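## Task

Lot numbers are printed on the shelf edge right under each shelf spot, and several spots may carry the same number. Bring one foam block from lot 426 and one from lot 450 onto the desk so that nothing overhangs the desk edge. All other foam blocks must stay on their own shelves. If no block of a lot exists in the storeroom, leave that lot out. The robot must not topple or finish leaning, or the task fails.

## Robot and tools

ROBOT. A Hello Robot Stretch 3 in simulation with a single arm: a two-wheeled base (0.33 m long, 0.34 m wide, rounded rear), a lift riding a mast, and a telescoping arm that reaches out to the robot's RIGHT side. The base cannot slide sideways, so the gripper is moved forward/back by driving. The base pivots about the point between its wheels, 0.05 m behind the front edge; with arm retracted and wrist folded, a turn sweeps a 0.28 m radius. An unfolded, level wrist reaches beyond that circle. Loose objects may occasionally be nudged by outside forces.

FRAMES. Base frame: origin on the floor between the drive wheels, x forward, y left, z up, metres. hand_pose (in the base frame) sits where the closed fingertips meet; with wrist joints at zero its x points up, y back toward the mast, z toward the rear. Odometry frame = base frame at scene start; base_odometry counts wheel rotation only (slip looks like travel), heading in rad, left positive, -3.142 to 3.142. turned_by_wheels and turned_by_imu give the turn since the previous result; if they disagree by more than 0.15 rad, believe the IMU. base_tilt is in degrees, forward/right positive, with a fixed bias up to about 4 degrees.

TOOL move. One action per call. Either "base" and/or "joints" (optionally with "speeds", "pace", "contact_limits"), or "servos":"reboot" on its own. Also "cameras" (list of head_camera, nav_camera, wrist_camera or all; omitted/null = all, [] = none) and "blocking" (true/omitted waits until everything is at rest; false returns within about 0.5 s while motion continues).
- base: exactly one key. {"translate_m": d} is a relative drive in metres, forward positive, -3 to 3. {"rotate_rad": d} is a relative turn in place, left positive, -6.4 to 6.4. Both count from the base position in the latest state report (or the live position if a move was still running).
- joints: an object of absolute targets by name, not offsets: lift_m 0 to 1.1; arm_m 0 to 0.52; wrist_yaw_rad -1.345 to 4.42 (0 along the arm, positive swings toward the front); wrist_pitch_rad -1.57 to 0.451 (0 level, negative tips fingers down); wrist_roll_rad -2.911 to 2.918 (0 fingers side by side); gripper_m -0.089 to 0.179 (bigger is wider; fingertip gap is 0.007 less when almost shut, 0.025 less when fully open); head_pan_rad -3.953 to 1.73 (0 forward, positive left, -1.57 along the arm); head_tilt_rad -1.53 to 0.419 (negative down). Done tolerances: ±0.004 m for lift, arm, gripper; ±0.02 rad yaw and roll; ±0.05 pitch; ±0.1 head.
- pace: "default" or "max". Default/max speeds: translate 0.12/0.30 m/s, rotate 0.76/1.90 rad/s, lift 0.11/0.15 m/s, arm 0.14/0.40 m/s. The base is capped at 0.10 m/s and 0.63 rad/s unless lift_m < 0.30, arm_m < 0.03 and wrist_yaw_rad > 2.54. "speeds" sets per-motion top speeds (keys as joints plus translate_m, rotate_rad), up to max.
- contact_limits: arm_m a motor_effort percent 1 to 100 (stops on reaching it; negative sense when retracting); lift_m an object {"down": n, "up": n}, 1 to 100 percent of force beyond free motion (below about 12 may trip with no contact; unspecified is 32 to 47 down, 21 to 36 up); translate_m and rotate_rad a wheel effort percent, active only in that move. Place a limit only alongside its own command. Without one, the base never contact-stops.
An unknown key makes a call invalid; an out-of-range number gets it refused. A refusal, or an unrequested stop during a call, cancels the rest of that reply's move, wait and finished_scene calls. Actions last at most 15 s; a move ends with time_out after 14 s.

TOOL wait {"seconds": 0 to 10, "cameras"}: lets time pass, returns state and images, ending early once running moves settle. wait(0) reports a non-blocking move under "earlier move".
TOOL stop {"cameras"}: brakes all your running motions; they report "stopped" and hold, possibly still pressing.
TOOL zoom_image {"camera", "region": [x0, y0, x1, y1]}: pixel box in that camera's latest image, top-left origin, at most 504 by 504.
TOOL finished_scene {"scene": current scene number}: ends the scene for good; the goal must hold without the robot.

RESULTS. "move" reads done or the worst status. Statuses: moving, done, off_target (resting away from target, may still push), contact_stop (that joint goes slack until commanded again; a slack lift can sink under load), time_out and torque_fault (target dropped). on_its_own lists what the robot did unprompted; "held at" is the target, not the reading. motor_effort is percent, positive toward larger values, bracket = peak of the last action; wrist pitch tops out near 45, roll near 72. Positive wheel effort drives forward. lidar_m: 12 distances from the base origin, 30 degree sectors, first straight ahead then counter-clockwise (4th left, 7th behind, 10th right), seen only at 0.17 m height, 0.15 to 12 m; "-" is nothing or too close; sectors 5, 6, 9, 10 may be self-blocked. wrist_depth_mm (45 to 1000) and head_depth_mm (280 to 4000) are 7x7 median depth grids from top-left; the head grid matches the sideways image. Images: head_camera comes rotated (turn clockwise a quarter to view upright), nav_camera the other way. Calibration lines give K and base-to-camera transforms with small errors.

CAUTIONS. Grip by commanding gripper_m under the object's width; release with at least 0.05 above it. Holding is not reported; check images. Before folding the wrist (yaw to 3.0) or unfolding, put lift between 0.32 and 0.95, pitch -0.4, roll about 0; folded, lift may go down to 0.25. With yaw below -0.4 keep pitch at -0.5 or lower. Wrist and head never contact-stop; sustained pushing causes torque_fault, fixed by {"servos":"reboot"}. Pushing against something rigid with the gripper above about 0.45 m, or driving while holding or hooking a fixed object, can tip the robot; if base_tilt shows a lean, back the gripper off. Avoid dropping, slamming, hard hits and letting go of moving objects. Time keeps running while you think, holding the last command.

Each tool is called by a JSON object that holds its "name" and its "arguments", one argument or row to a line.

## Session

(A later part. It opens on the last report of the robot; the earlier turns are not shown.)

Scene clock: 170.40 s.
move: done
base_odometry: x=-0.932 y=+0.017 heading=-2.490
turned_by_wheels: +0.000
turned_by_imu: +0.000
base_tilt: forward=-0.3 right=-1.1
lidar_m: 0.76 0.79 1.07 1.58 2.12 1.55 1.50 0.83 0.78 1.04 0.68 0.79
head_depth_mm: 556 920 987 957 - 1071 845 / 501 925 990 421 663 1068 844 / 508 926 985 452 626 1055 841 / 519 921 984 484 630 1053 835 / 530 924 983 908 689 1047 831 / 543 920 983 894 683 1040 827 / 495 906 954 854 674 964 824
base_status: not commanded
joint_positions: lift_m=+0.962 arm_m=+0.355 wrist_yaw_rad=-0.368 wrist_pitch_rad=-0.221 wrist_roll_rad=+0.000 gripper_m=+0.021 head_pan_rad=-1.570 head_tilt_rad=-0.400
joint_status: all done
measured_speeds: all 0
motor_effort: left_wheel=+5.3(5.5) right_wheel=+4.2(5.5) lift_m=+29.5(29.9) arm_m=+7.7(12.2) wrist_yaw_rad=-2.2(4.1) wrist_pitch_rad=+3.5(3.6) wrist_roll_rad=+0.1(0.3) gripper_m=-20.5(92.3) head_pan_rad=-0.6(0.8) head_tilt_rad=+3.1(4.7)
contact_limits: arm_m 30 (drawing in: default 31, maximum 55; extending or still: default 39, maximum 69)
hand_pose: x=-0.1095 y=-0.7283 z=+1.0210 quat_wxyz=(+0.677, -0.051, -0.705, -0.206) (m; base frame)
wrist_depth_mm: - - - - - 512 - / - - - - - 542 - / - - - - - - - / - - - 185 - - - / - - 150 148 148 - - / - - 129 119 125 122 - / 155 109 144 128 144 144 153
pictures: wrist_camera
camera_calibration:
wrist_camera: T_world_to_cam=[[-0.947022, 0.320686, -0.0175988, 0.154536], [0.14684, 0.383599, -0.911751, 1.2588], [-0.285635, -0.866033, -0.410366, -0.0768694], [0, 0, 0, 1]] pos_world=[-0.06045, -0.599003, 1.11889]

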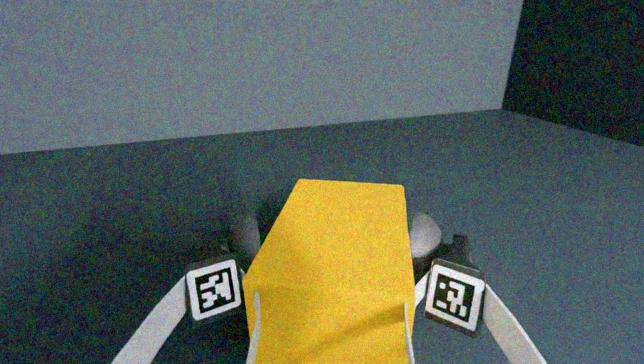

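{"name": "move", "arguments": {
  "joints": {"lift_m":1.02},
  "cameras": ["wrist_camera"]
}}

{"name": "move", "arguments": {
  "joints": {"arm_m":0.0},
  "cameras": ["wrist_camera"]
}}

{"name": "move", "arguments": {
  "base": {"rotate_rad":1.855},
  "joints": {"lift_m":0.82,"wrist_yaw_rad":0},
  "cameras": ["wrist_camera"]
}}

Scene clock: 202.53 s.
move: done
base_odometry: x=-0.932 y=+0.017 heading=-2.490
turned_by_wheels: +0.000
turned_by_imu: +0.000
base_tilt: forward=-0.4 right=-1.1
lidar_m: 0.76 0.79 1.07 1.58 2.12 1.56 1.50 0.83 0.78 1.04 0.68 0.79
head_depth_mm: 556 925 980 - 719 1073 850 / 503 925 961 757 709 1065 843 / 508 925 472 420 702 1058 840 / 518 922 966 463 695 1054 835 / 530 922 983 909 688 1047 833 / 543 926 986 895 681 1039 831 / 494 907 949 854 675 969 823
base_status: not commanded
joint_positions: lift_m=+1.020 arm_m=+0.355 wrist_yaw_rad=-0.368 wrist_pitch_rad=-0.221 wrist_roll_rad=+0.000 gripper_m=+0.023 head_pan_rad=-1.570 head_tilt_rad=-0.400
joint_status: all done
measured_speeds: all 0
motor_effort: left_wheel=+3.9(5.3) right_wheel=+4.2(4.7) lift_m=+30.0(33.2) arm_m=-1.4(1.7) wrist_yaw_rad=-1.4(3.1) wrist_pitch_rad=+3.4(3.6) wrist_roll_rad=+0.2(0.4) gripper_m=-8.6(9.2) head_pan_rad=+1.0(1.0) head_tilt_rad=+3.3(4.1)
contact_limits: arm_m 30 (drawing in: default 31, maximum 55; extending or still: default 39, maximum 69)
hand_pose: x=-0.1096 y=-0.7282 z=+1.0790 quat_wxyz=(+0.677, -0.052, -0.705, -0.206) (m; base frame)
wrist_depth_mm: - - - - - 513 - / - - - - - 545 - / - - - - - - - / - - - 191 - - - / - - 151 150 149 - - / - - 129 129 124 - - / - 94 - 137 129 107 -
pictures: wrist_camera
camera_calibration:
wrist_camera: T_world_to_cam=[[-0.946791, 0.321365, -0.0176633, 0.155927], [0.147145, 0.383396, -0.911787, 1.3116], [-0.286244, -0.865871, -0.410283, -0.0530476], [0, 0, 0, 1]] pos_world=[-0.0605495, -0.598904, 1.17689]

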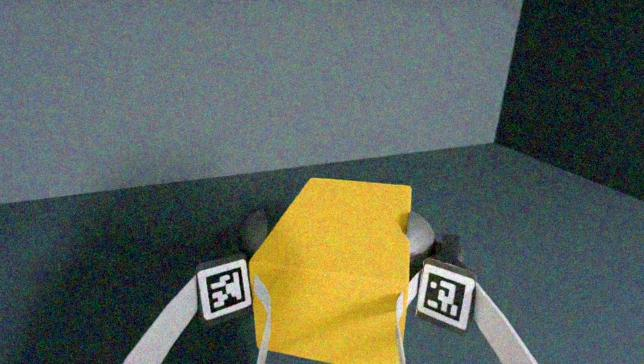

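Scene clock: 206.33 s.
move: done
base_odometry: x=-0.932 y=+0.017 heading=-2.490
turned_by_wheels: +0.000
turned_by_imu: +0.000
base_tilt: forward=-0.2 right=-1.2
lidar_m: 0.76 0.79 1.07 1.58 2.12 1.56 1.50 0.83 0.78 1.04 0.68 0.79
head_depth_mm: 557 925 985 965 - - - / 561 926 987 946 - - - / 506 922 988 934 700 - - / 517 924 986 921 694 1093 833 / 529 924 983 908 687 1048 828 / 542 921 987 896 682 1040 828 / 550 905 956 854 675 964 824
base_status: not commanded
joint_positions: lift_m=+1.020 arm_m=+0.001 wrist_yaw_rad=-0.368 wrist_pitch_rad=-0.221 wrist_roll_rad=+0.000 gripper_m=+0.023 head_pan_rad=-1.570 head_tilt_rad=-0.400
joint_status: all done
measured_speeds: all 0
motor_effort: left_wheel=+3.7(4.2) right_wheel=+4.1(4.9) lift_m=+23.5(29.7) arm_m=-11.6(14.3) wrist_yaw_rad=-1.7(3.5) wrist_pitch_rad=+3.4(3.6) wrist_roll_rad=-0.1(0.4) gripper_m=-8.6(9.1) head_pan_rad=+0.2(1.6) head_tilt_rad=+2.8(4.4)
hand_pose: x=-0.1096 y=-0.3738 z=+1.0790 quat_wxyz=(+0.677, -0.052, -0.705, -0.206) (m; base frame)
wrist_depth_mm: - - - - 800 - - / - - - - 851 - - / - - - - - - - / - - - 191 - - - / - - 155 150 150 - - / - - 129 129 124 - - / - 94 - 137 129 107 -
pictures: wrist_camera
camera_calibration:
wrist_camera: T_world_to_cam=[[-0.946791, 0.321365, -0.0176633, 0.0420368], [0.147145, 0.383396, -0.911787, 1.17581], [-0.286244, -0.865871, -0.410283, 0.253858], [0, 0, 0, 1]] pos_world=[-0.0605495, -0.244504, 1.17699]

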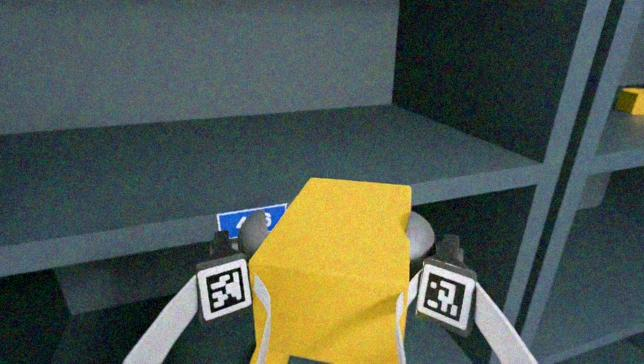

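Scene clock: 210.40 s.
move: done
base_odometry: x=-0.932 y=+0.017 heading=-0.635
turned_by_wheels: +1.855
turned_by_imu: +1.825
base_tilt: forward=-0.2 right=-1.1
lidar_m: 2.95 1.73 1.50 1.50 0.83 1.03 0.68 0.69 0.76 0.76 0.89 1.07
head_depth_mm: 603 636 674 717 770 825 894 / 617 654 694 741 796 857 926 / 635 673 715 768 821 891 494 / 652 690 737 788 849 915 446 / 668 714 760 821 883 959 1030 / 689 734 786 847 915 999 1091 / 707 754 808 868 944 1043 1163
base_status: done
joint_positions: lift_m=+0.820 arm_m=+0.001 wrist_yaw_rad=-0.003 wrist_pitch_rad=-0.221 wrist_roll_rad=+0.000 gripper_m=+0.023 head_pan_rad=-1.570 head_tilt_rad=-0.400
joint_status: all done
measured_speeds: all 0
motor_effort: left_wheel=-8.7(12.7) right_wheel=+8.0(12.9) lift_m=+24.2(27.3) arm_m=-11.9(13.0) wrist_yaw_rad=+2.1(4.6) wrist_pitch_rad=+3.4(3.6) wrist_roll_rad=+0.1(0.4) gripper_m=-8.4(9.0) head_pan_rad=+1.4(2.0) head_tilt_rad=+3.8(4.0)
hand_pose: x=-0.0221 y=-0.3903 z=+0.8790 quat_wxyz=(+0.703, +0.077, -0.702, -0.079) (m; base frame)
wrist_depth_mm: - 571 - - - - - / - 602 - - - - 378 / - - - - - - - / - - - 179 - - - / - - 152 150 150 - - / - - 130 130 124 - - / - 102 130 137 129 107 -
pictures: wrist_camera
camera_calibration:
wrist_camera: T_world_to_cam=[[-0.999096, -0.0386621, -0.0176811, -0.0150335], [0.000245442, 0.410644, -0.911796, 0.994206], [0.0425126, -0.910976, -0.410263, 0.172187], [0, 0, 0, 1]] pos_world=[-0.022584, -0.251988, 0.976889]

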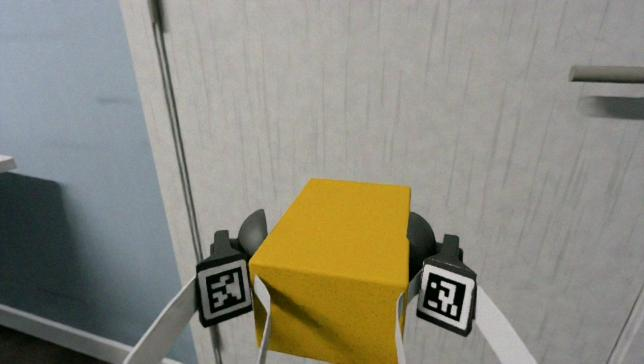

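{"name": "move", "arguments": {
  "base": {"translate_m":1.33},
  "cameras": []
}}

{"name": "move", "arguments": {
  "base": {"rotate_rad":-0.285},
  "pace": "max",
  "cameras": ["head_camera","wrist_camera"]
}}

Scene clock: 237.57 s.
move: time_out
base_odometry: x=+0.139 y=-0.772 heading=-0.635
turned_by_wheels: +0.000
turned_by_imu: +0.000
base_tilt: forward=-0.4 right=-1.2
lidar_m: 2.42 1.32 1.15 1.15 1.33 1.87 1.99 1.31 0.68 0.73 0.57 2.34
head_depth_mm: 917 970 1027 1093 1128 816 644 / 939 991 1055 1127 1107 810 641 / 966 1020 1084 1157 1098 803 494 / 990 1052 1114 1199 1091 799 446 / 1015 1077 1153 1236 1081 794 614 / 1048 1115 1194 1288 1071 790 628 / 1078 1153 1239 1327 1064 786 625
base_status: translate_m time_out (by the wheels' count: +1.3300 of +1.3300)
joint_positions: lift_m=+0.820 arm_m=+0.001 wrist_yaw_rad=-0.003 wrist_pitch_rad=-0.221 wrist_roll_rad=+0.000 gripper_m=+0.023 head_pan_rad=-1.570 head_tilt_rad=-0.400
joint_status: not commanded
measured_speeds: all 0
motor_effort: left_wheel=-0.4(9.0) right_wheel=-0.2(13.9) lift_m=+26.5(26.8) arm_m=-10.4(12.5) wrist_yaw_rad=+1.9(3.3) wrist_pitch_rad=+3.4(3.6) wrist_roll_rad=+0.0(0.4) gripper_m=-8.3(9.2) head_pan_rad=+3.3(4.1) head_tilt_rad=+2.2(3.6)
hand_pose: x=-0.0221 y=-0.3903 z=+0.8790 quat_wxyz=(+0.703, +0.077, -0.702, -0.079) (m; base frame)
wrist_depth_mm: - - - - - - - / - - - - - - - / - - - - - - - / - - - 191 - - - / - - 151 150 150 - - / - - 130 129 124 - - / - 95 - 137 129 108 -
pictures: none
No camera images: "cameras" was empty.

not run: a stop that you did not command came earlier in this reply.

{"name": "move", "arguments": {
  "base": {"rotate_rad":-0.285},
  "pace": "max",
  "cameras": ["head_camera","wrist_camera"]
}}

Scene clock: 241.90 s.
move: done
base_odometry: x=+0.139 y=-0.772 heading=-0.920
turned_by_wheels: -0.285
turned_by_imu: -0.280
base_tilt: forward=-0.3 right=-1.2
lidar_m: 2.41 1.64 1.19 1.15 1.19 1.62 1.87 1.61 0.68 0.73 0.57 1.21
head_depth_mm: 957 1018 1087 1171 1249 814 644 / 951 1011 1085 1162 1108 811 639 / 952 1010 1076 1164 1095 805 494 / 948 1007 1075 1154 1083 802 445 / 945 1004 1081 1155 1078 793 611 / 946 1007 1072 1157 1073 792 626 / 943 1004 1071 1150 1063 787 626
base_status: done
joint_positions: lift_m=+0.820 arm_m=+0.001 wrist_yaw_rad=-0.002 wrist_pitch_rad=-0.221 wrist_roll_rad=+0.000 gripper_m=+0.023 head_pan_rad=-1.570 head_tilt_rad=-0.400
joint_status: not commanded
measured_speeds: all 0
motor_effort: left_wheel=+7.9(12.4) right_wheel=-8.8(13.2) lift_m=+26.5(27.4) arm_m=-10.4(10.8) wrist_yaw_rad=+1.1(3.0) wrist_pitch_rad=+3.5(3.5) wrist_roll_rad=-0.3(0.3) gripper_m=-9.0(9.0) head_pan_rad=+3.1(3.9) head_tilt_rad=+2.1(3.0)
hand_pose: x=-0.0221 y=-0.3903 z=+0.8790 quat_wxyz=(+0.703, +0.077, -0.702, -0.079) (m; base frame)
wrist_depth_mm: - - - - - - - / - - - - - - - / - - - - - - - / - - - 191 - - - / - - 151 150 149 - - / - - 129 129 124 - - / - 95 - 137 129 107 -
pictures: head_camera (sideways), wrist_camera
camera_calibration:
head_camera: T_world_to_cam=[[-0.0466093, 0.340195, -0.939199, 1.23806], [0.997511, -0.0339552, -0.0618023, 0.0739791], [-0.0529155, -0.939742, -0.337765, 0.39556], [0, 0, 0, 1]] pos_world=[0.00484121, -0.0469444, 1.30096]
wrist_camera: T_world_to_cam=[[-0.999092, -0.0387937, -0.0176299, -0.0150167], [0.000144803, 0.41064, -0.911797, 0.994204], [0.0426115, -0.910972, -0.410262, 0.172184], [0, 0, 0, 1]] pos_world=[-0.0224841, -0.251988, 0.976889]

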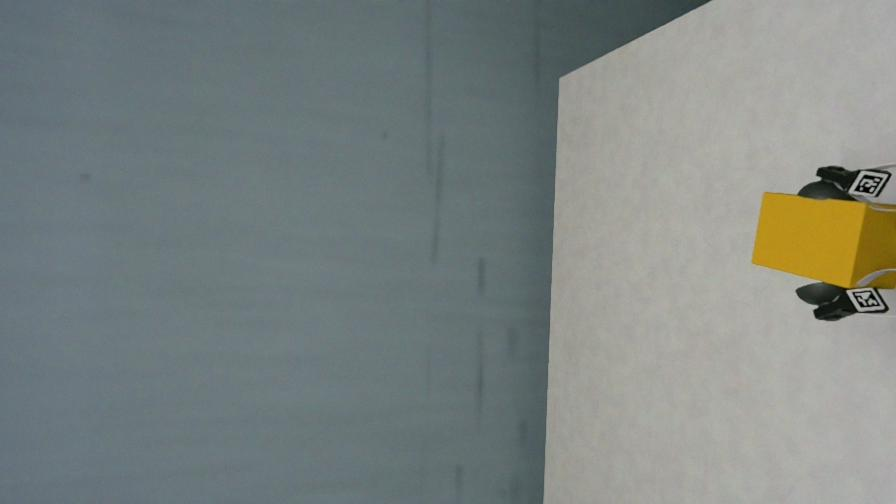

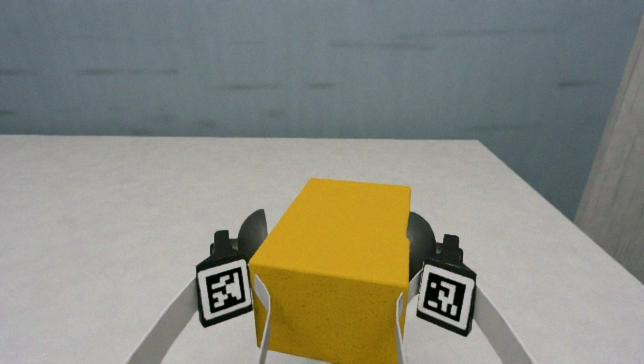

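{"name": "move", "arguments": {
  "joints": {"arm_m":0.3,"lift_m":0.73},
  "pace": "max",
  "cameras": ["wrist_camera"]
}}

{"name": "move", "arguments": {
  "joints": {"lift_m":0.69},
  "speeds": {"lift_m":0.03},
  "contact_limits": {"lift_m":{"down":14}},
  "cameras": ["wrist_camera"]
}}

Scene clock: 251.37 s.
move: done
base_odometry: x=+0.139 y=-0.772 heading=-0.920
turned_by_wheels: +0.000
turned_by_imu: +0.000
base_tilt: forward=-0.3 right=-1.1
lidar_m: 2.41 1.64 1.19 1.14 1.19 1.62 1.87 1.60 0.68 0.73 0.57 1.21
head_depth_mm: 957 1019 1087 1164 1250 816 644 / 953 1012 1088 1163 1105 783 403 / 949 1014 1079 1167 1099 496 486 / 948 1011 1079 1154 1087 585 583 / 945 1009 1072 1155 1076 793 632 / 944 1002 1073 1153 1067 789 627 / 947 1007 1070 1151 1060 789 623
base_status: not commanded
joint_positions: lift_m=+0.730 arm_m=+0.300 wrist_yaw_rad=-0.002 wrist_pitch_rad=-0.221 wrist_roll_rad=+0.000 gripper_m=+0.023 head_pan_rad=-1.570 head_tilt_rad=-0.400
joint_status: all done
measured_speeds: all 0
motor_effort: left_wheel=+7.2(8.0) right_wheel=-8.5(9.0) lift_m=+28.7(32.0) arm_m=+9.8(14.3) wrist_yaw_rad=+1.0(2.9) wrist_pitch_rad=+3.5(3.6) wrist_roll_rad=-0.3(0.3) gripper_m=-8.9(9.0) head_pan_rad=+3.2(3.9) head_tilt_rad=+1.3(2.6)
hand_pose: x=-0.0221 y=-0.6897 z=+0.7890 quat_wxyz=(+0.703, +0.077, -0.702, -0.079) (m; base frame)
wrist_depth_mm: - - - - - - - / - - - - - - - / - - - - - - - / - - - 191 - - - / - - 150 150 149 - - / - - 129 129 124 - - / - 95 - 137 129 108 -
pictures: wrist_camera
camera_calibration:
wrist_camera: T_world_to_cam=[[-0.999092, -0.0387937, -0.0176299, -0.0282165], [0.000144803, 0.41064, -0.911797, 1.03518], [0.0426115, -0.910972, -0.410262, -0.137443], [0, 0, 0, 1]] pos_world=[-0.0224841, -0.551388, 0.886989]

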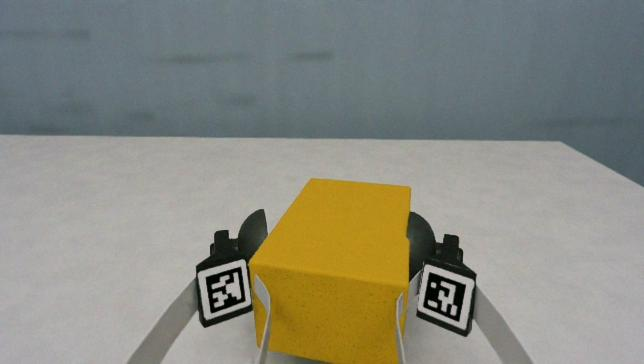

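Scene clock: 253.13 s.
move: done
base_odometry: x=+0.139 y=-0.772 heading=-0.920
turned_by_wheels: +0.000
turned_by_imu: +0.000
base_tilt: forward=-0.3 right=-1.3
lidar_m: 2.40 1.64 1.19 1.15 1.18 1.61 1.87 1.60 0.68 0.73 0.57 1.21
head_depth_mm: 956 1015 1084 1167 1249 817 644 / 954 1015 1081 1170 1105 808 441 / 952 1010 1080 1164 1099 806 490 / 949 1014 1076 1155 1089 620 516 / 948 1007 1074 1157 1077 792 631 / 942 1006 1080 1156 1067 791 626 / 942 999 1072 1148 1062 787 625
base_status: not commanded
joint_positions: lift_m=+0.690 arm_m=+0.300 wrist_yaw_rad=-0.002 wrist_pitch_rad=-0.214 wrist_roll_rad=+0.000 gripper_m=+0.023 head_pan_rad=-1.570 head_tilt_rad=-0.400
joint_status: all done
measured_speeds: all 0
motor_effort: left_wheel=+7.1(8.0) right_wheel=-8.8(9.3) lift_m=+22.3(27.5) arm_m=-1.8(10.3) wrist_yaw_rad=+0.8(2.5) wrist_pitch_rad=+2.1(3.6) wrist_roll_rad=+0.1(0.3) gripper_m=-8.4(9.1) head_pan_rad=+3.0(3.5) head_tilt_rad=+1.5(2.2)
contact_limits: lift_m down 14 (down: maximum 72; up: maximum 65)
hand_pose: x=-0.0221 y=-0.6902 z=+0.7507 quat_wxyz=(+0.703, +0.075, -0.703, -0.077) (m; base frame)
wrist_depth_mm: - - - - - - - / - - - - - - - / - - - - - - - / - - - 186 - - - / - - 150 149 148 - - / - - 129 129 125 - - / - 95 - 139 130 107 -
pictures: wrist_camera
camera_calibration:
wrist_camera: T_world_to_cam=[[-0.999092, -0.0389192, -0.0173545, -0.029208], [0.000143989, 0.404171, -0.914683, 0.998175], [0.0426129, -0.913855, -0.403798, -0.16054], [0, 0, 0, 1]] pos_world=[-0.0224841, -0.55128, 0.847682]

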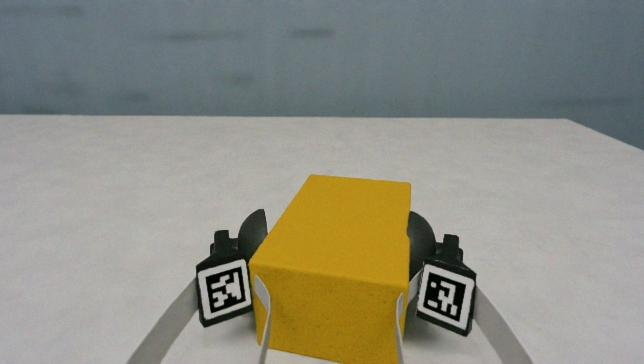

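{"name": "move", "arguments": {
  "joints": {"gripper_m":0.179},
  "cameras": []
}}

{"name": "move", "arguments": {
  "joints": {"arm_m":0.0},
  "pace": "max",
  "cameras": ["wrist_camera"]
}}

{"name": "move", "arguments": {
  "joints": {"lift_m":0.82,"wrist_pitch_rad":-0.4,"head_pan_rad":1.57,"head_tilt_rad":-0.35},
  "pace": "max",
  "cameras": []
}}

{"name": "move", "arguments": {
  "joints": {"wrist_yaw_rad":3.0,"gripper_m":0.04},
  "pace": "max",
  "cameras": []
}}

{"name": "move", "arguments": {
  "joints": {"lift_m":0.28},
  "base": {"translate_m":1.87},
  "pace": "max",
  "cameras": ["nav_camera"]
}}

Scene clock: 266.43 s.
move: done
base_odometry: x=+0.139 y=-0.772 heading=-0.920
turned_by_wheels: +0.000
turned_by_imu: +0.000
base_tilt: forward=-0.2 right=-1.2
lidar_m: 2.41 1.64 1.19 1.15 1.19 1.61 1.87 1.60 0.68 0.73 0.57 1.21
head_depth_mm: 951 1019 1090 1169 1256 812 644 / 951 1015 1091 1157 1107 813 441 / 948 1011 1084 1161 1097 767 490 / 948 1006 1079 1155 1084 622 516 / 948 1010 1076 1158 1079 760 631 / 948 1004 1071 1156 1068 790 627 / 948 1005 1078 1157 1061 789 625
base_status: not commanded
joint_positions: lift_m=+0.690 arm_m=+0.300 wrist_yaw_rad=-0.002 wrist_pitch_rad=-0.214 wrist_roll_rad=+0.000 gripper_m=+0.179 head_pan_rad=-1.570 head_tilt_rad=-0.400
joint_status: all done
measured_speeds: all 0
motor_effort: left_wheel=+7.1(8.0) right_wheel=-8.5(9.1) lift_m=+27.5(27.7) arm_m=-10.2(11.6) wrist_yaw_rad=+1.8(2.7) wrist_pitch_rad=+2.1(2.2) wrist_roll_rad=+0.3(0.3) gripper_m=+0.6(84.4) head_pan_rad=+2.5(3.5) head_tilt_rad=+1.1(2.0)
contact_limits: lift_m down 14 (down: maximum 72; up: maximum 65)
hand_pose: x=-0.0221 y=-0.6902 z=+0.7507 quat_wxyz=(+0.703, +0.075, -0.703, -0.077) (m; base frame)
wrist_depth_mm: - - - - - - - / - - - - - - - / - - - - - - - / - - - 186 - - - / - 142 - 148 156 - - / - 126 - 129 123 - - / - - - 139 130 - 105
pictures: none
No camera images: "cameras" was empty.

Scene clock: 268.43 s.
move: done
base_odometry: x=+0.139 y=-0.772 heading=-0.920
turned_by_wheels: +0.000
turned_by_imu: +0.000
base_tilt: forward=-0.3 right=-1.3
lidar_m: 2.41 1.64 1.19 1.15 1.19 1.62 1.87 1.60 0.68 0.73 0.57 1.21
head_depth_mm: 956 1015 1092 1165 1247 815 641 / 954 1015 1087 1168 1108 808 639 / 954 1015 1082 1162 1100 804 638 / 950 1010 1083 1158 1084 768 633 / 948 1005 1079 1158 1080 795 630 / 944 1002 1075 1158 1066 790 628 / 939 1003 1074 1151 1063 784 625
base_status: not commanded
joint_positions: lift_m=+0.690 arm_m=+0.001 wrist_yaw_rad=-0.002 wrist_pitch_rad=-0.215 wrist_roll_rad=+0.000 gripper_m=+0.179 head_pan_rad=-1.570 head_tilt_rad=-0.400
joint_status: all done
measured_speeds: all 0
motor_effort: left_wheel=+7.1(7.8) right_wheel=-8.5(9.0) lift_m=+27.6(29.7) arm_m=-11.5(14.5) wrist_yaw_rad=+1.4(3.5) wrist_pitch_rad=+2.3(2.4) wrist_roll_rad=+0.1(0.3) gripper_m=+0.7(1.0) head_pan_rad=+3.2(3.4) head_tilt_rad=+1.0(2.1)
contact_limits: lift_m down 14 (down: maximum 72; up: maximum 65)
hand_pose: x=-0.0221 y=-0.3907 z=+0.7505 quat_wxyz=(+0.703, +0.075, -0.703, -0.077) (m; base frame)
wrist_depth_mm: - - - - - - - / - - - - - - - / - - - 414 - - - / - - - - - - - / - 143 - - - - - / - 126 - - - - - / - - - - - - 105
pictures: wrist_camera
camera_calibration:
wrist_camera: T_world_to_cam=[[-0.999092, -0.0389042, -0.0173889, -0.0175244], [0.000139475, 0.405072, -0.914285, 0.876965], [0.0426133, -0.913457, -0.404699, 0.113891], [0, 0, 0, 1]] pos_world=[-0.0224841, -0.251881, 0.847583]

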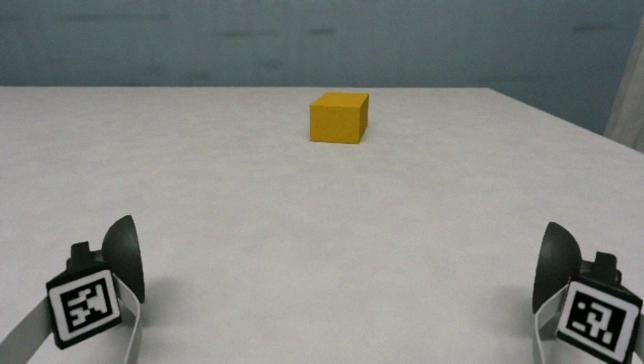

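Scene clock: 271.10 s.
move: done
base_odometry: x=+0.139 y=-0.772 heading=-0.920
turned_by_wheels: +0.000
turned_by_imu: +0.000
base_tilt: forward=-0.3 right=-1.2
lidar_m: 2.41 1.65 1.19 1.14 1.19 1.61 1.87 1.60 0.68 0.73 0.57 1.21
head_depth_mm: 974 1029 1092 1160 1242 1331 1401 / 972 1026 1087 1157 1236 1316 1389 / 971 1028 1082 1151 1236 1325 1391 / 967 1020 1079 1146 1226 1317 1384 / 966 1021 1085 1145 1220 1309 1387 / 964 1024 1078 1146 1227 1309 1381 / 966 1018 1078 1148 1220 1320 1376
base_status: not commanded
joint_positions: lift_m=+0.820 arm_m=+0.001 wrist_yaw_rad=-0.002 wrist_pitch_rad=-0.412 wrist_roll_rad=+0.000 gripper_m=+0.179 head_pan_rad=+1.578 head_tilt_rad=-0.350
joint_status: all done
measured_speeds: translate_m=+0.000 rotate_rad=+0.000 lift_m=+0.000 arm_m=+0.000 wrist_yaw_rad=+0.000 wrist_pitch_rad=+0.000 wrist_roll_rad=+0.000 head_pan_rad=-0.024 head_tilt_rad=+0.000
motor_effort: left_wheel=+7.1(7.7) right_wheel=-8.5(9.0) lift_m=+23.7(32.8) arm_m=-0.4(11.1) wrist_yaw_rad=+1.9(2.9) wrist_pitch_rad=+1.9(9.0) wrist_roll_rad=-0.1(0.3) gripper_m=+0.5(1.1) head_pan_rad=-2.9(5.2) head_tilt_rad=+5.2(7.8)
hand_pose: x=-0.0221 y=-0.3706 z=+0.8339 quat_wxyz=(+0.692, +0.144, -0.692, -0.146) (m; base frame)
wrist_depth_mm: - - - - - - - / - - - - - - - / - - - 459 - - - / - - - - - - - / - 142 - - - - - / - 126 - - - - - / - - - - - - 105
pictures: none
No camera images: "cameras" was empty.

Scene clock: 273.03 s.
move: done
base_odometry: x=+0.139 y=-0.772 heading=-0.920
turned_by_wheels: +0.000
turned_by_imu: +0.000
base_tilt: forward=-0.3 right=-1.2
lidar_m: 2.41 1.64 1.19 1.15 1.19 1.62 1.87 1.60 0.68 0.73 0.57 1.21
head_depth_mm: 974 1029 1097 1171 1231 1331 1400 / 976 1025 1095 1164 1233 1322 1395 / 972 1025 1089 1156 1235 1325 1388 / 967 1022 1078 1152 1232 1317 1393 / 967 1018 1069 1147 1224 1311 1373 / 965 1018 1077 1146 1220 1308 1379 / 963 1013 1081 1145 1219 1308 1377
base_status: not commanded
joint_positions: lift_m=+0.820 arm_m=+0.001 wrist_yaw_rad=+2.997 wrist_pitch_rad=-0.412 wrist_roll_rad=+0.000 gripper_m=+0.040 head_pan_rad=+1.570 head_tilt_rad=-0.350
joint_status: all done
measured_speeds: all 0
motor_effort: left_wheel=+7.2(7.8) right_wheel=-8.1(8.9) lift_m=+24.2(24.6) arm_m=+8.6(8.6) wrist_yaw_rad=+2.8(6.7) wrist_pitch_rad=+1.9(2.0) wrist_roll_rad=+0.1(0.3) gripper_m=+0.4(82.4) head_pan_rad=-3.1(3.7) head_tilt_rad=+5.2(5.9)
hand_pose: x=+0.0112 y=+0.0772 z=+0.8339 quat_wxyz=(+0.195, +0.700, +0.095, +0.680) (m; base frame)
wrist_depth_mm: - 137 - - - - - / - 147 - - - - - / - 161 - - - - - / - 185 - - - - - / - - 202 - - - - / - - 126 - 129 - - / - - 259 - 956 - -
pictures: none
No camera images: "cameras" was empty.

Scene clock: 283.00 s.
move: done
base_odometry: x=+1.272 y=-2.259 heading=-0.920
turned_by_wheels: +0.000
turned_by_imu: +0.002
base_tilt: forward=-0.3 right=-1.2
lidar_m: 0.56 0.58 0.79 2.14 1.44 1.64 3.69 1.06 1.17 1.13 0.80 0.58
head_depth_mm: 1525 1498 1465 1444 1424 1413 1362 / 2185 2154 2117 2070 2035 1820 1480 / 2240 2377 2506 2667 2625 1906 1476 / 2232 2372 2496 2656 2599 1873 1460 / 2221 2374 2487 2677 2590 1862 1463 / 2240 2333 2495 2629 2572 1867 1455 / 2206 1422 1451 1467 1502 1531 1408
base_status: done
joint_positions: lift_m=+0.280 arm_m=+0.001 wrist_yaw_rad=+2.998 wrist_pitch_rad=-0.414 wrist_roll_rad=+0.000 gripper_m=+0.040 head_pan_rad=+1.570 head_tilt_rad=-0.350
joint_status: all done
measured_speeds: all 0
motor_effort: left_wheel=+2.1(16.2) right_wheel=+4.3(10.8) lift_m=+28.7(29.9) arm_m=+7.5(13.3) wrist_yaw_rad=+2.1(3.7) wrist_pitch_rad=+2.1(2.3) wrist_roll_rad=-0.1(0.4) gripper_m=+0.1(0.8) head_pan_rad=-2.3(3.8) head_tilt_rad=+4.8(5.8)
hand_pose: x=+0.0110 y=+0.0770 z=+0.2935 quat_wxyz=(+0.195, +0.700, +0.096, +0.680) (m; base frame)
wrist_depth_mm: - 137 - - - - - / - 147 - - - - - / 923 162 861 900 909 847 - / 730 186 653 720 716 706 672 / 603 575 202 571 566 581 584 / 519 511 126 300 129 499 495 / 433 281 258 269 426 433 434
pictures: nav_camera (sideways)
camera_calibration:
nav_camera: T_world_to_cam=[[-0.016753, 0.317892, 0.947979, -1.19063], [0.999816, 0.0141445, 0.012926, 0.0272241], [-0.00929966, 0.948022, -0.31807, 0.3673], [0, 0, 0, 1]] pos_world=[-0.04375, 0.029898, 1.24517]

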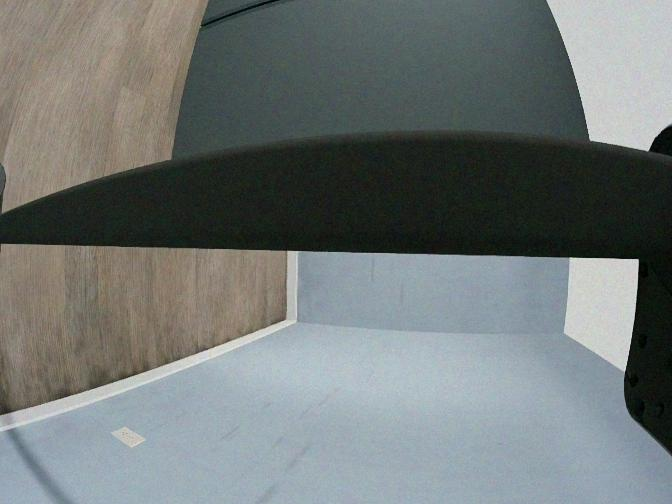

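{"name": "move", "arguments": {
  "base": {"rotate_rad":1.6},
  "pace": "max",
  "cameras": []
}}

{"name": "move", "arguments": {
  "base": {"translate_m":2.05},
  "pace": "max",
  "cameras": ["nav_camera","head_camera"]
}}

Scene clock: 294.90 s.
move: done
base_odometry: x=+1.272 y=-2.259 heading=+0.680
turned_by_wheels: +1.600
turned_by_imu: +1.568
base_tilt: forward=-0.4 right=-1.1
lidar_m: 2.20 1.24 1.65 3.70 1.05 1.17 1.13 0.79 0.58 0.56 0.58 0.80
head_depth_mm: 3576 3187 3142 3024 2673 1906 1493 / 3566 3712 3881 3832 2646 1894 1478 / 3600 3782 - 3813 2633 1865 1472 / 3578 3726 3920 3767 2622 1886 1468 / 3560 3733 - 3826 2614 1869 1461 / 3575 3753 - 2118 2458 1853 1453 / 3230 3268 3302 1895 1236 1769 1452
base_status: done
joint_positions: lift_m=+0.280 arm_m=+0.001 wrist_yaw_rad=+2.998 wrist_pitch_rad=-0.414 wrist_roll_rad=+0.000 gripper_m=+0.040 head_pan_rad=+1.570 head_tilt_rad=-0.350
joint_status: not commanded
measured_speeds: all 0
motor_effort: left_wheel=-6.1(15.0) right_wheel=+6.5(14.1) lift_m=+27.4(28.5) arm_m=-7.1(7.1) wrist_yaw_rad=+0.9(2.7) wrist_pitch_rad=+2.2(2.2) wrist_roll_rad=+0.0(0.3) gripper_m=+0.3(0.9) head_pan_rad=-2.4(3.6) head_tilt_rad=+3.4(5.2)
hand_pose: x=+0.0110 y=+0.0770 z=+0.2935 quat_wxyz=(+0.195, +0.700, +0.096, +0.680) (m; base frame)
wrist_depth_mm: - 137 - - - - - / - 147 - - - - - / 861 161 864 897 893 893 866 / 732 186 655 705 701 697 699 / 605 575 202 566 563 580 581 / 510 505 127 301 130 492 492 / 436 282 258 269 425 433 430
pictures: none
No camera images: "cameras" was empty.

Scene clock: 303.17 s.
move: done
base_odometry: x=+2.866 y=-0.971 heading=+0.680
turned_by_wheels: +0.000
turned_by_imu: +0.001
base_tilt: forward=-0.4 right=-1.2
lidar_m: 0.59 0.61 0.84 2.30 0.62 0.65 2.19 0.80 0.59 0.57 0.59 0.61
head_depth_mm: 1656 1626 1593 1563 1533 1522 1410 / 2451 2377 2309 2248 2189 1840 1481 / 3425 3714 - 3680 2667 1889 1475 / 3555 3746 - - 2649 1871 1471 / 3522 3732 - - 2614 1854 1463 / 1971 2079 2175 2269 2322 1856 1454 / 1644 1262 1278 1346 1409 1529 1407
base_status: done
joint_positions: lift_m=+0.280 arm_m=+0.001 wrist_yaw_rad=+2.998 wrist_pitch_rad=-0.414 wrist_roll_rad=+0.000 gripper_m=+0.040 head_pan_rad=+1.570 head_tilt_rad=-0.350
joint_status: not commanded
measured_speeds: all 0
motor_effort: left_wheel=+1.9(14.1) right_wheel=+1.4(13.6) lift_m=+25.3(28.4) arm_m=-8.8(13.1) wrist_yaw_rad=+1.8(3.0) wrist_pitch_rad=+2.1(2.3) wrist_roll_rad=-0.2(0.5) gripper_m=+0.0(1.3) head_pan_rad=-2.1(3.2) head_tilt_rad=+2.9(4.8)
hand_pose: x=+0.0110 y=+0.0770 z=+0.2935 quat_wxyz=(+0.195, +0.700, +0.096, +0.680) (m; base frame)
wrist_depth_mm: - 137 - - - - - / - 147 - - - - - / - 162 856 927 892 849 699 / 643 186 656 716 703 698 671 / 576 574 202 571 562 580 575 / 508 508 127 300 129 498 488 / 436 280 258 268 423 431 427
pictures: head_camera (sideways), nav_camera (sideways)
camera_calibration:
head_camera: T_world_to_cam=[[0.0460068, -0.292837, -0.955055, 1.25817], [-0.997452, 0.0387208, -0.0599216, 0.0837239], [0.0545277, 0.955378, -0.29031, 0.333127], [0, 0, 0, 1]] pos_world=[0.00746156, 0.0469353, 1.30335]
nav_camera: T_world_to_cam=[[-0.016753, 0.317892, 0.947979, -1.19063], [0.999816, 0.0141445, 0.012926, 0.0272241], [-0.00929966, 0.948022, -0.31807, 0.3673], [0, 0, 0, 1]] pos_world=[-0.04375, 0.029898, 1.24517]

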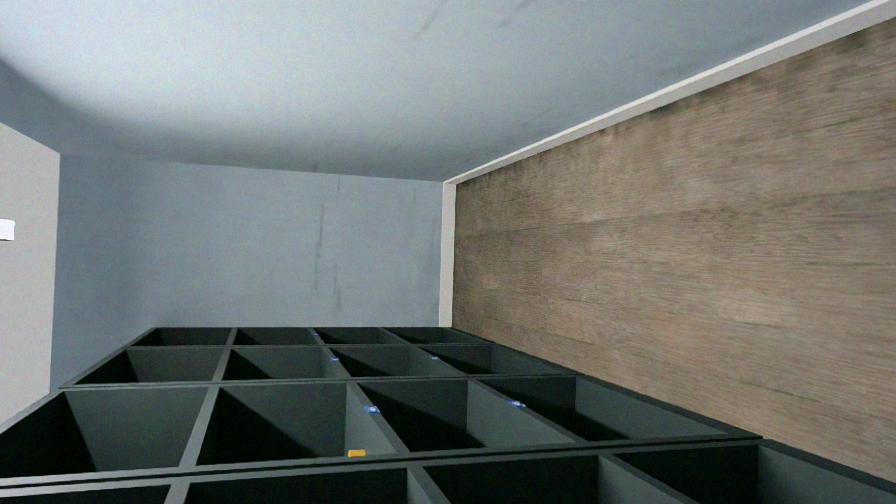

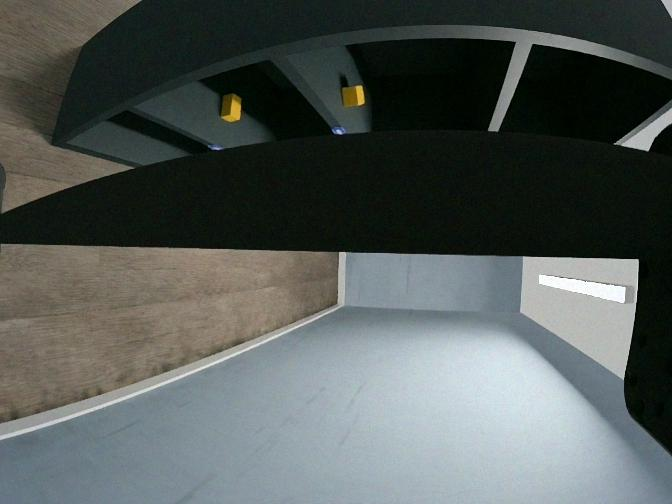

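{"name": "move", "arguments": {
  "base": {"translate_m":0.08},
  "pace": "max",
  "cameras": []
}}

{"name": "move", "arguments": {
  "base": {"rotate_rad":-1.6},
  "joints": {"head_pan_rad":-1.57,"head_tilt_rad":-0.3},
  "pace": "max",
  "cameras": []
}}

{"name": "move", "arguments": {
  "base": {"translate_m":-1.0},
  "pace": "max",
  "cameras": ["nav_camera","head_camera"]
}}

Scene clock: 317.13 s.
move: done
base_odometry: x=+2.929 y=-0.921 heading=+0.680
turned_by_wheels: +0.000
turned_by_imu: +0.000
base_tilt: forward=-0.3 right=-1.3
lidar_m: 0.51 0.53 0.72 2.01 1.34 0.67 2.19 0.80 0.59 0.57 0.59 0.53
head_depth_mm: 1437 1392 1369 1346 1330 1308 1298 / 2144 2073 2009 1953 1930 1760 1476 / 3351 3625 3677 3434 2590 1883 1468 / 3539 3733 - - 2626 1874 1456 / 3559 3774 - - 2593 1863 1456 / 3034 2811 2935 2402 2425 1869 1455 / 1930 1992 2090 2230 1723 1616 1442
base_status: done
joint_positions: lift_m=+0.280 arm_m=+0.001 wrist_yaw_rad=+2.998 wrist_pitch_rad=-0.414 wrist_roll_rad=+0.000 gripper_m=+0.040 head_pan_rad=+1.570 head_tilt_rad=-0.350
joint_status: not commanded
measured_speeds: all 0
motor_effort: left_wheel=-1.6(12.3) right_wheel=+7.3(11.9) lift_m=+25.4(25.7) arm_m=-7.0(8.0) wrist_yaw_rad=+2.3(2.5) wrist_pitch_rad=+2.1(2.3) wrist_roll_rad=+0.0(0.3) gripper_m=-0.1(1.2) head_pan_rad=-1.7(2.8) head_tilt_rad=+2.3(3.2)
hand_pose: x=+0.0110 y=+0.0770 z=+0.2935 quat_wxyz=(+0.195, +0.700, +0.096, +0.680) (m; base frame)
wrist_depth_mm: - 137 - - - - 531 / - 147 - - - - 537 / - 161 868 919 886 807 549 / 684 186 663 712 706 698 544 / 600 572 203 570 566 581 544 / 511 515 127 302 129 497 494 / 435 280 258 269 426 430 429
pictures: none
No camera images: "cameras" was empty.

Scene clock: 319.80 s.
move: done
base_odometry: x=+2.929 y=-0.921 heading=-0.920
turned_by_wheels: -1.600
turned_by_imu: -1.569
base_tilt: forward=-0.4 right=-1.3
lidar_m: 0.57 0.59 0.53 0.51 0.53 0.72 1.96 1.36 0.67 2.26 0.81 0.59
head_depth_mm: 2864 2968 3120 3231 2954 1966 1424 / 2846 2953 3120 3213 2904 2029 1552 / 2802 2928 3092 3259 2924 2012 1551 / 2810 2953 3116 3251 2906 2033 1539 / 2783 2908 3088 3222 2908 1987 1543 / 2647 2680 2739 2815 2576 1985 1521 / 1721 1737 1788 1804 1819 1822 1529
base_status: done
joint_positions: lift_m=+0.280 arm_m=+0.001 wrist_yaw_rad=+2.998 wrist_pitch_rad=-0.414 wrist_roll_rad=+0.000 gripper_m=+0.040 head_pan_rad=-1.578 head_tilt_rad=-0.300
joint_status: all done
measured_speeds: translate_m=+0.000 rotate_rad=+0.000 lift_m=+0.000 arm_m=+0.000 wrist_yaw_rad=+0.000 wrist_pitch_rad=+0.000 wrist_roll_rad=+0.000 head_pan_rad=+0.024 head_tilt_rad=+0.000
motor_effort: left_wheel=+4.4(15.1) right_wheel=-9.3(15.0) lift_m=+24.4(25.7) arm_m=-11.9(13.0) wrist_yaw_rad=+2.2(2.9) wrist_pitch_rad=+2.1(2.2) wrist_roll_rad=-0.1(0.3) gripper_m=+0.2(0.7) head_pan_rad=+3.6(5.7) head_tilt_rad=+4.6(8.1)
hand_pose: x=+0.0110 y=+0.0770 z=+0.2935 quat_wxyz=(+0.195, +0.700, +0.096, +0.680) (m; base frame)
wrist_depth_mm: 476 137 498 513 525 535 538 / 515 148 522 546 - - - / 538 161 169 - - - - / - 178 189 - 676 676 665 / 596 576 202 571 566 581 576 / 510 506 127 301 129 493 493 / 440 280 258 271 422 435 434
pictures: none
No camera images: "cameras" was empty.

Scene clock: 324.50 s.
move: done
base_odometry: x=+2.323 y=-0.125 heading=-0.920
turned_by_wheels: +0.000
turned_by_imu: -0.001
base_tilt: forward=-0.5 right=-1.1
lidar_m: 1.56 0.72 0.52 0.50 0.52 0.71 1.94 1.36 0.60 0.95 0.71 0.71
head_depth_mm: 812 624 884 890 737 585 853 / 807 639 899 943 729 579 926 / 804 655 896 941 724 575 922 / 798 672 891 939 718 570 919 / 799 688 889 941 632 566 914 / 796 708 887 935 660 561 908 / 795 731 887 929 698 558 902
base_status: done
joint_positions: lift_m=+0.280 arm_m=+0.001 wrist_yaw_rad=+2.998 wrist_pitch_rad=-0.414 wrist_roll_rad=+0.000 gripper_m=+0.040 head_pan_rad=-1.570 head_tilt_rad=-0.300
joint_status: not commanded
measured_speeds: all 0
motor_effort: left_wheel=+0.5(10.0) right_wheel=-10.2(18.7) lift_m=+29.1(29.2) arm_m=-8.8(12.1) wrist_yaw_rad=+0.7(2.9) wrist_pitch_rad=+2.2(2.3) wrist_roll_rad=+0.1(0.3) gripper_m=+0.1(0.9) head_pan_rad=+3.3(4.2) head_tilt_rad=+3.8(5.5)
hand_pose: x=+0.0110 y=+0.0770 z=+0.2935 quat_wxyz=(+0.195, +0.700, +0.096, +0.680) (m; base frame)
wrist_depth_mm: 467 137 497 504 523 532 534 / 510 147 525 537 - - - / 545 161 170 - - - - / - 178 189 - 656 670 664 / 597 564 203 568 569 583 576 / 513 513 127 301 129 497 493 / 436 279 258 268 425 435 431
pictures: head_camera (sideways), nav_camera (sideways)
camera_calibration:
head_camera: T_world_to_cam=[[-0.0464984, 0.244552, -0.968521, 1.27632], [0.997516, -0.0399974, -0.0579898, 0.0690176], [-0.0529198, -0.968811, -0.242084, 0.270996], [0, 0, 0, 1]] pos_world=[0.00484154, -0.0468202, 1.30574]
nav_camera: T_world_to_cam=[[0.0172742, -0.269972, 0.962713, -1.21013], [-0.99979, -0.0152532, 0.013662, 0.0385164], [0.0109961, -0.962747, -0.270179, 0.30486], [0, 0, 0, 1]] pos_world=[0.0560601, -0.0326118, 1.24685]

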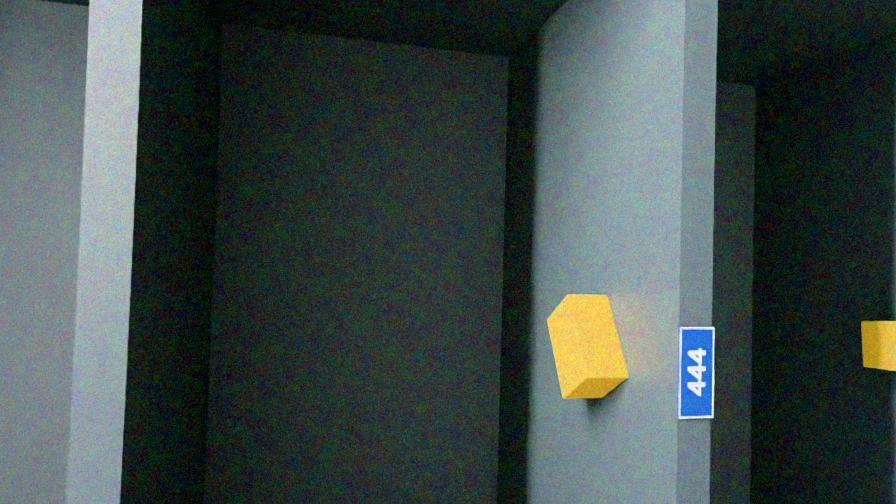

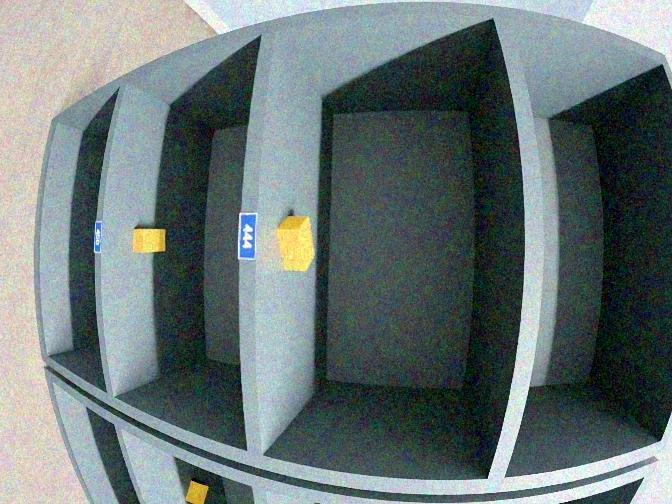

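{"name": "zoom_image", "arguments": {
  "camera": "nav_camera",
  "region": [80, 210, 120, 262]
}}

{"name": "zoom_image", "arguments": {
  "camera": "nav_camera",
  "region": [80, 400, 280, 504]
}}

{"name": "move", "arguments": {
  "base": {"translate_m":-0.96},
  "pace": "max",
  "cameras": ["nav_camera"]
}}

Scaled by 9.692 from the camera's 672x504 image, which has a finer 792x594 frame.

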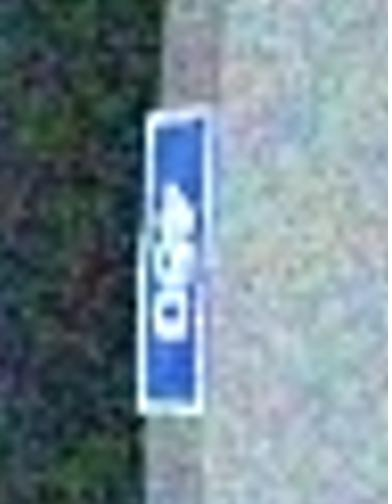

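Scaled by 2.520 from the camera's 672x504 image, which has a finer 792x594 frame.

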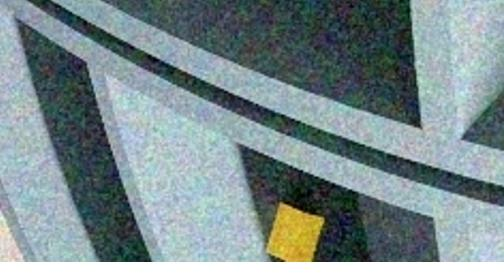

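Scene clock: 334.37 s.
move: done
base_odometry: x=+1.741 y=+0.639 heading=-0.920
turned_by_wheels: +0.000
turned_by_imu: -0.001
base_tilt: forward=-0.4 right=-1.2
lidar_m: 1.98 0.71 0.52 0.50 0.52 0.70 1.91 1.35 0.60 0.96 0.74 0.73
head_depth_mm: 809 625 856 843 738 583 809 / 815 640 901 946 729 579 925 / 812 652 902 950 723 575 918 / 807 672 902 946 715 570 917 / 802 687 898 941 668 565 890 / 802 708 892 937 662 562 885 / 797 734 893 932 699 559 905
base_status: done
joint_positions: lift_m=+0.280 arm_m=+0.001 wrist_yaw_rad=+2.998 wrist_pitch_rad=-0.414 wrist_roll_rad=+0.000 gripper_m=+0.040 head_pan_rad=-1.570 head_tilt_rad=-0.300
joint_status: not commanded
measured_speeds: all 0
motor_effort: left_wheel=+0.0(12.6) right_wheel=-10.5(18.1) lift_m=+26.8(29.7) arm_m=-3.6(6.6) wrist_yaw_rad=+1.8(2.8) wrist_pitch_rad=+2.2(2.3) wrist_roll_rad=-0.2(0.3) gripper_m=-0.2(1.0) head_pan_rad=+3.0(3.9) head_tilt_rad=+3.0(4.2)
hand_pose: x=+0.0110 y=+0.0770 z=+0.2935 quat_wxyz=(+0.195, +0.700, +0.096, +0.680) (m; base frame)
wrist_depth_mm: 465 137 488 497 517 526 538 / 505 147 528 532 548 - - / 538 161 169 - - - - / - 182 187 - 644 670 668 / 582 562 202 568 569 579 577 / 513 501 127 300 129 499 489 / 435 282 257 269 421 435 431
pictures: nav_camera (sideways)
camera_calibration:
nav_camera: T_world_to_cam=[[0.0172742, -0.269972, 0.962713, -1.21013], [-0.99979, -0.0152532, 0.013662, 0.0385164], [0.0109961, -0.962747, -0.270179, 0.30486], [0, 0, 0, 1]] pos_world=[0.0560601, -0.0326118, 1.24685]

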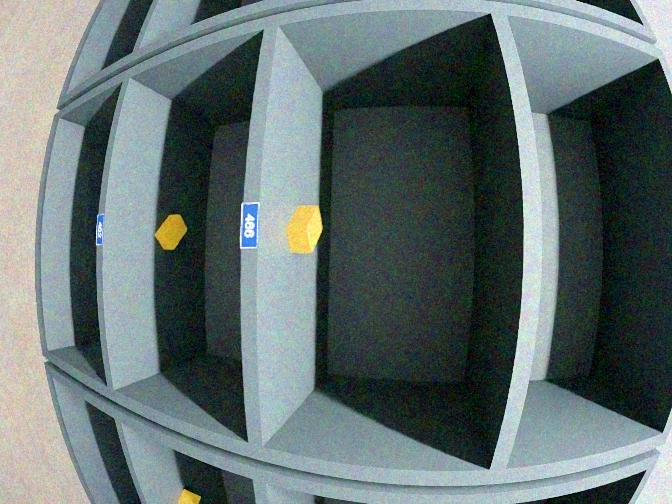

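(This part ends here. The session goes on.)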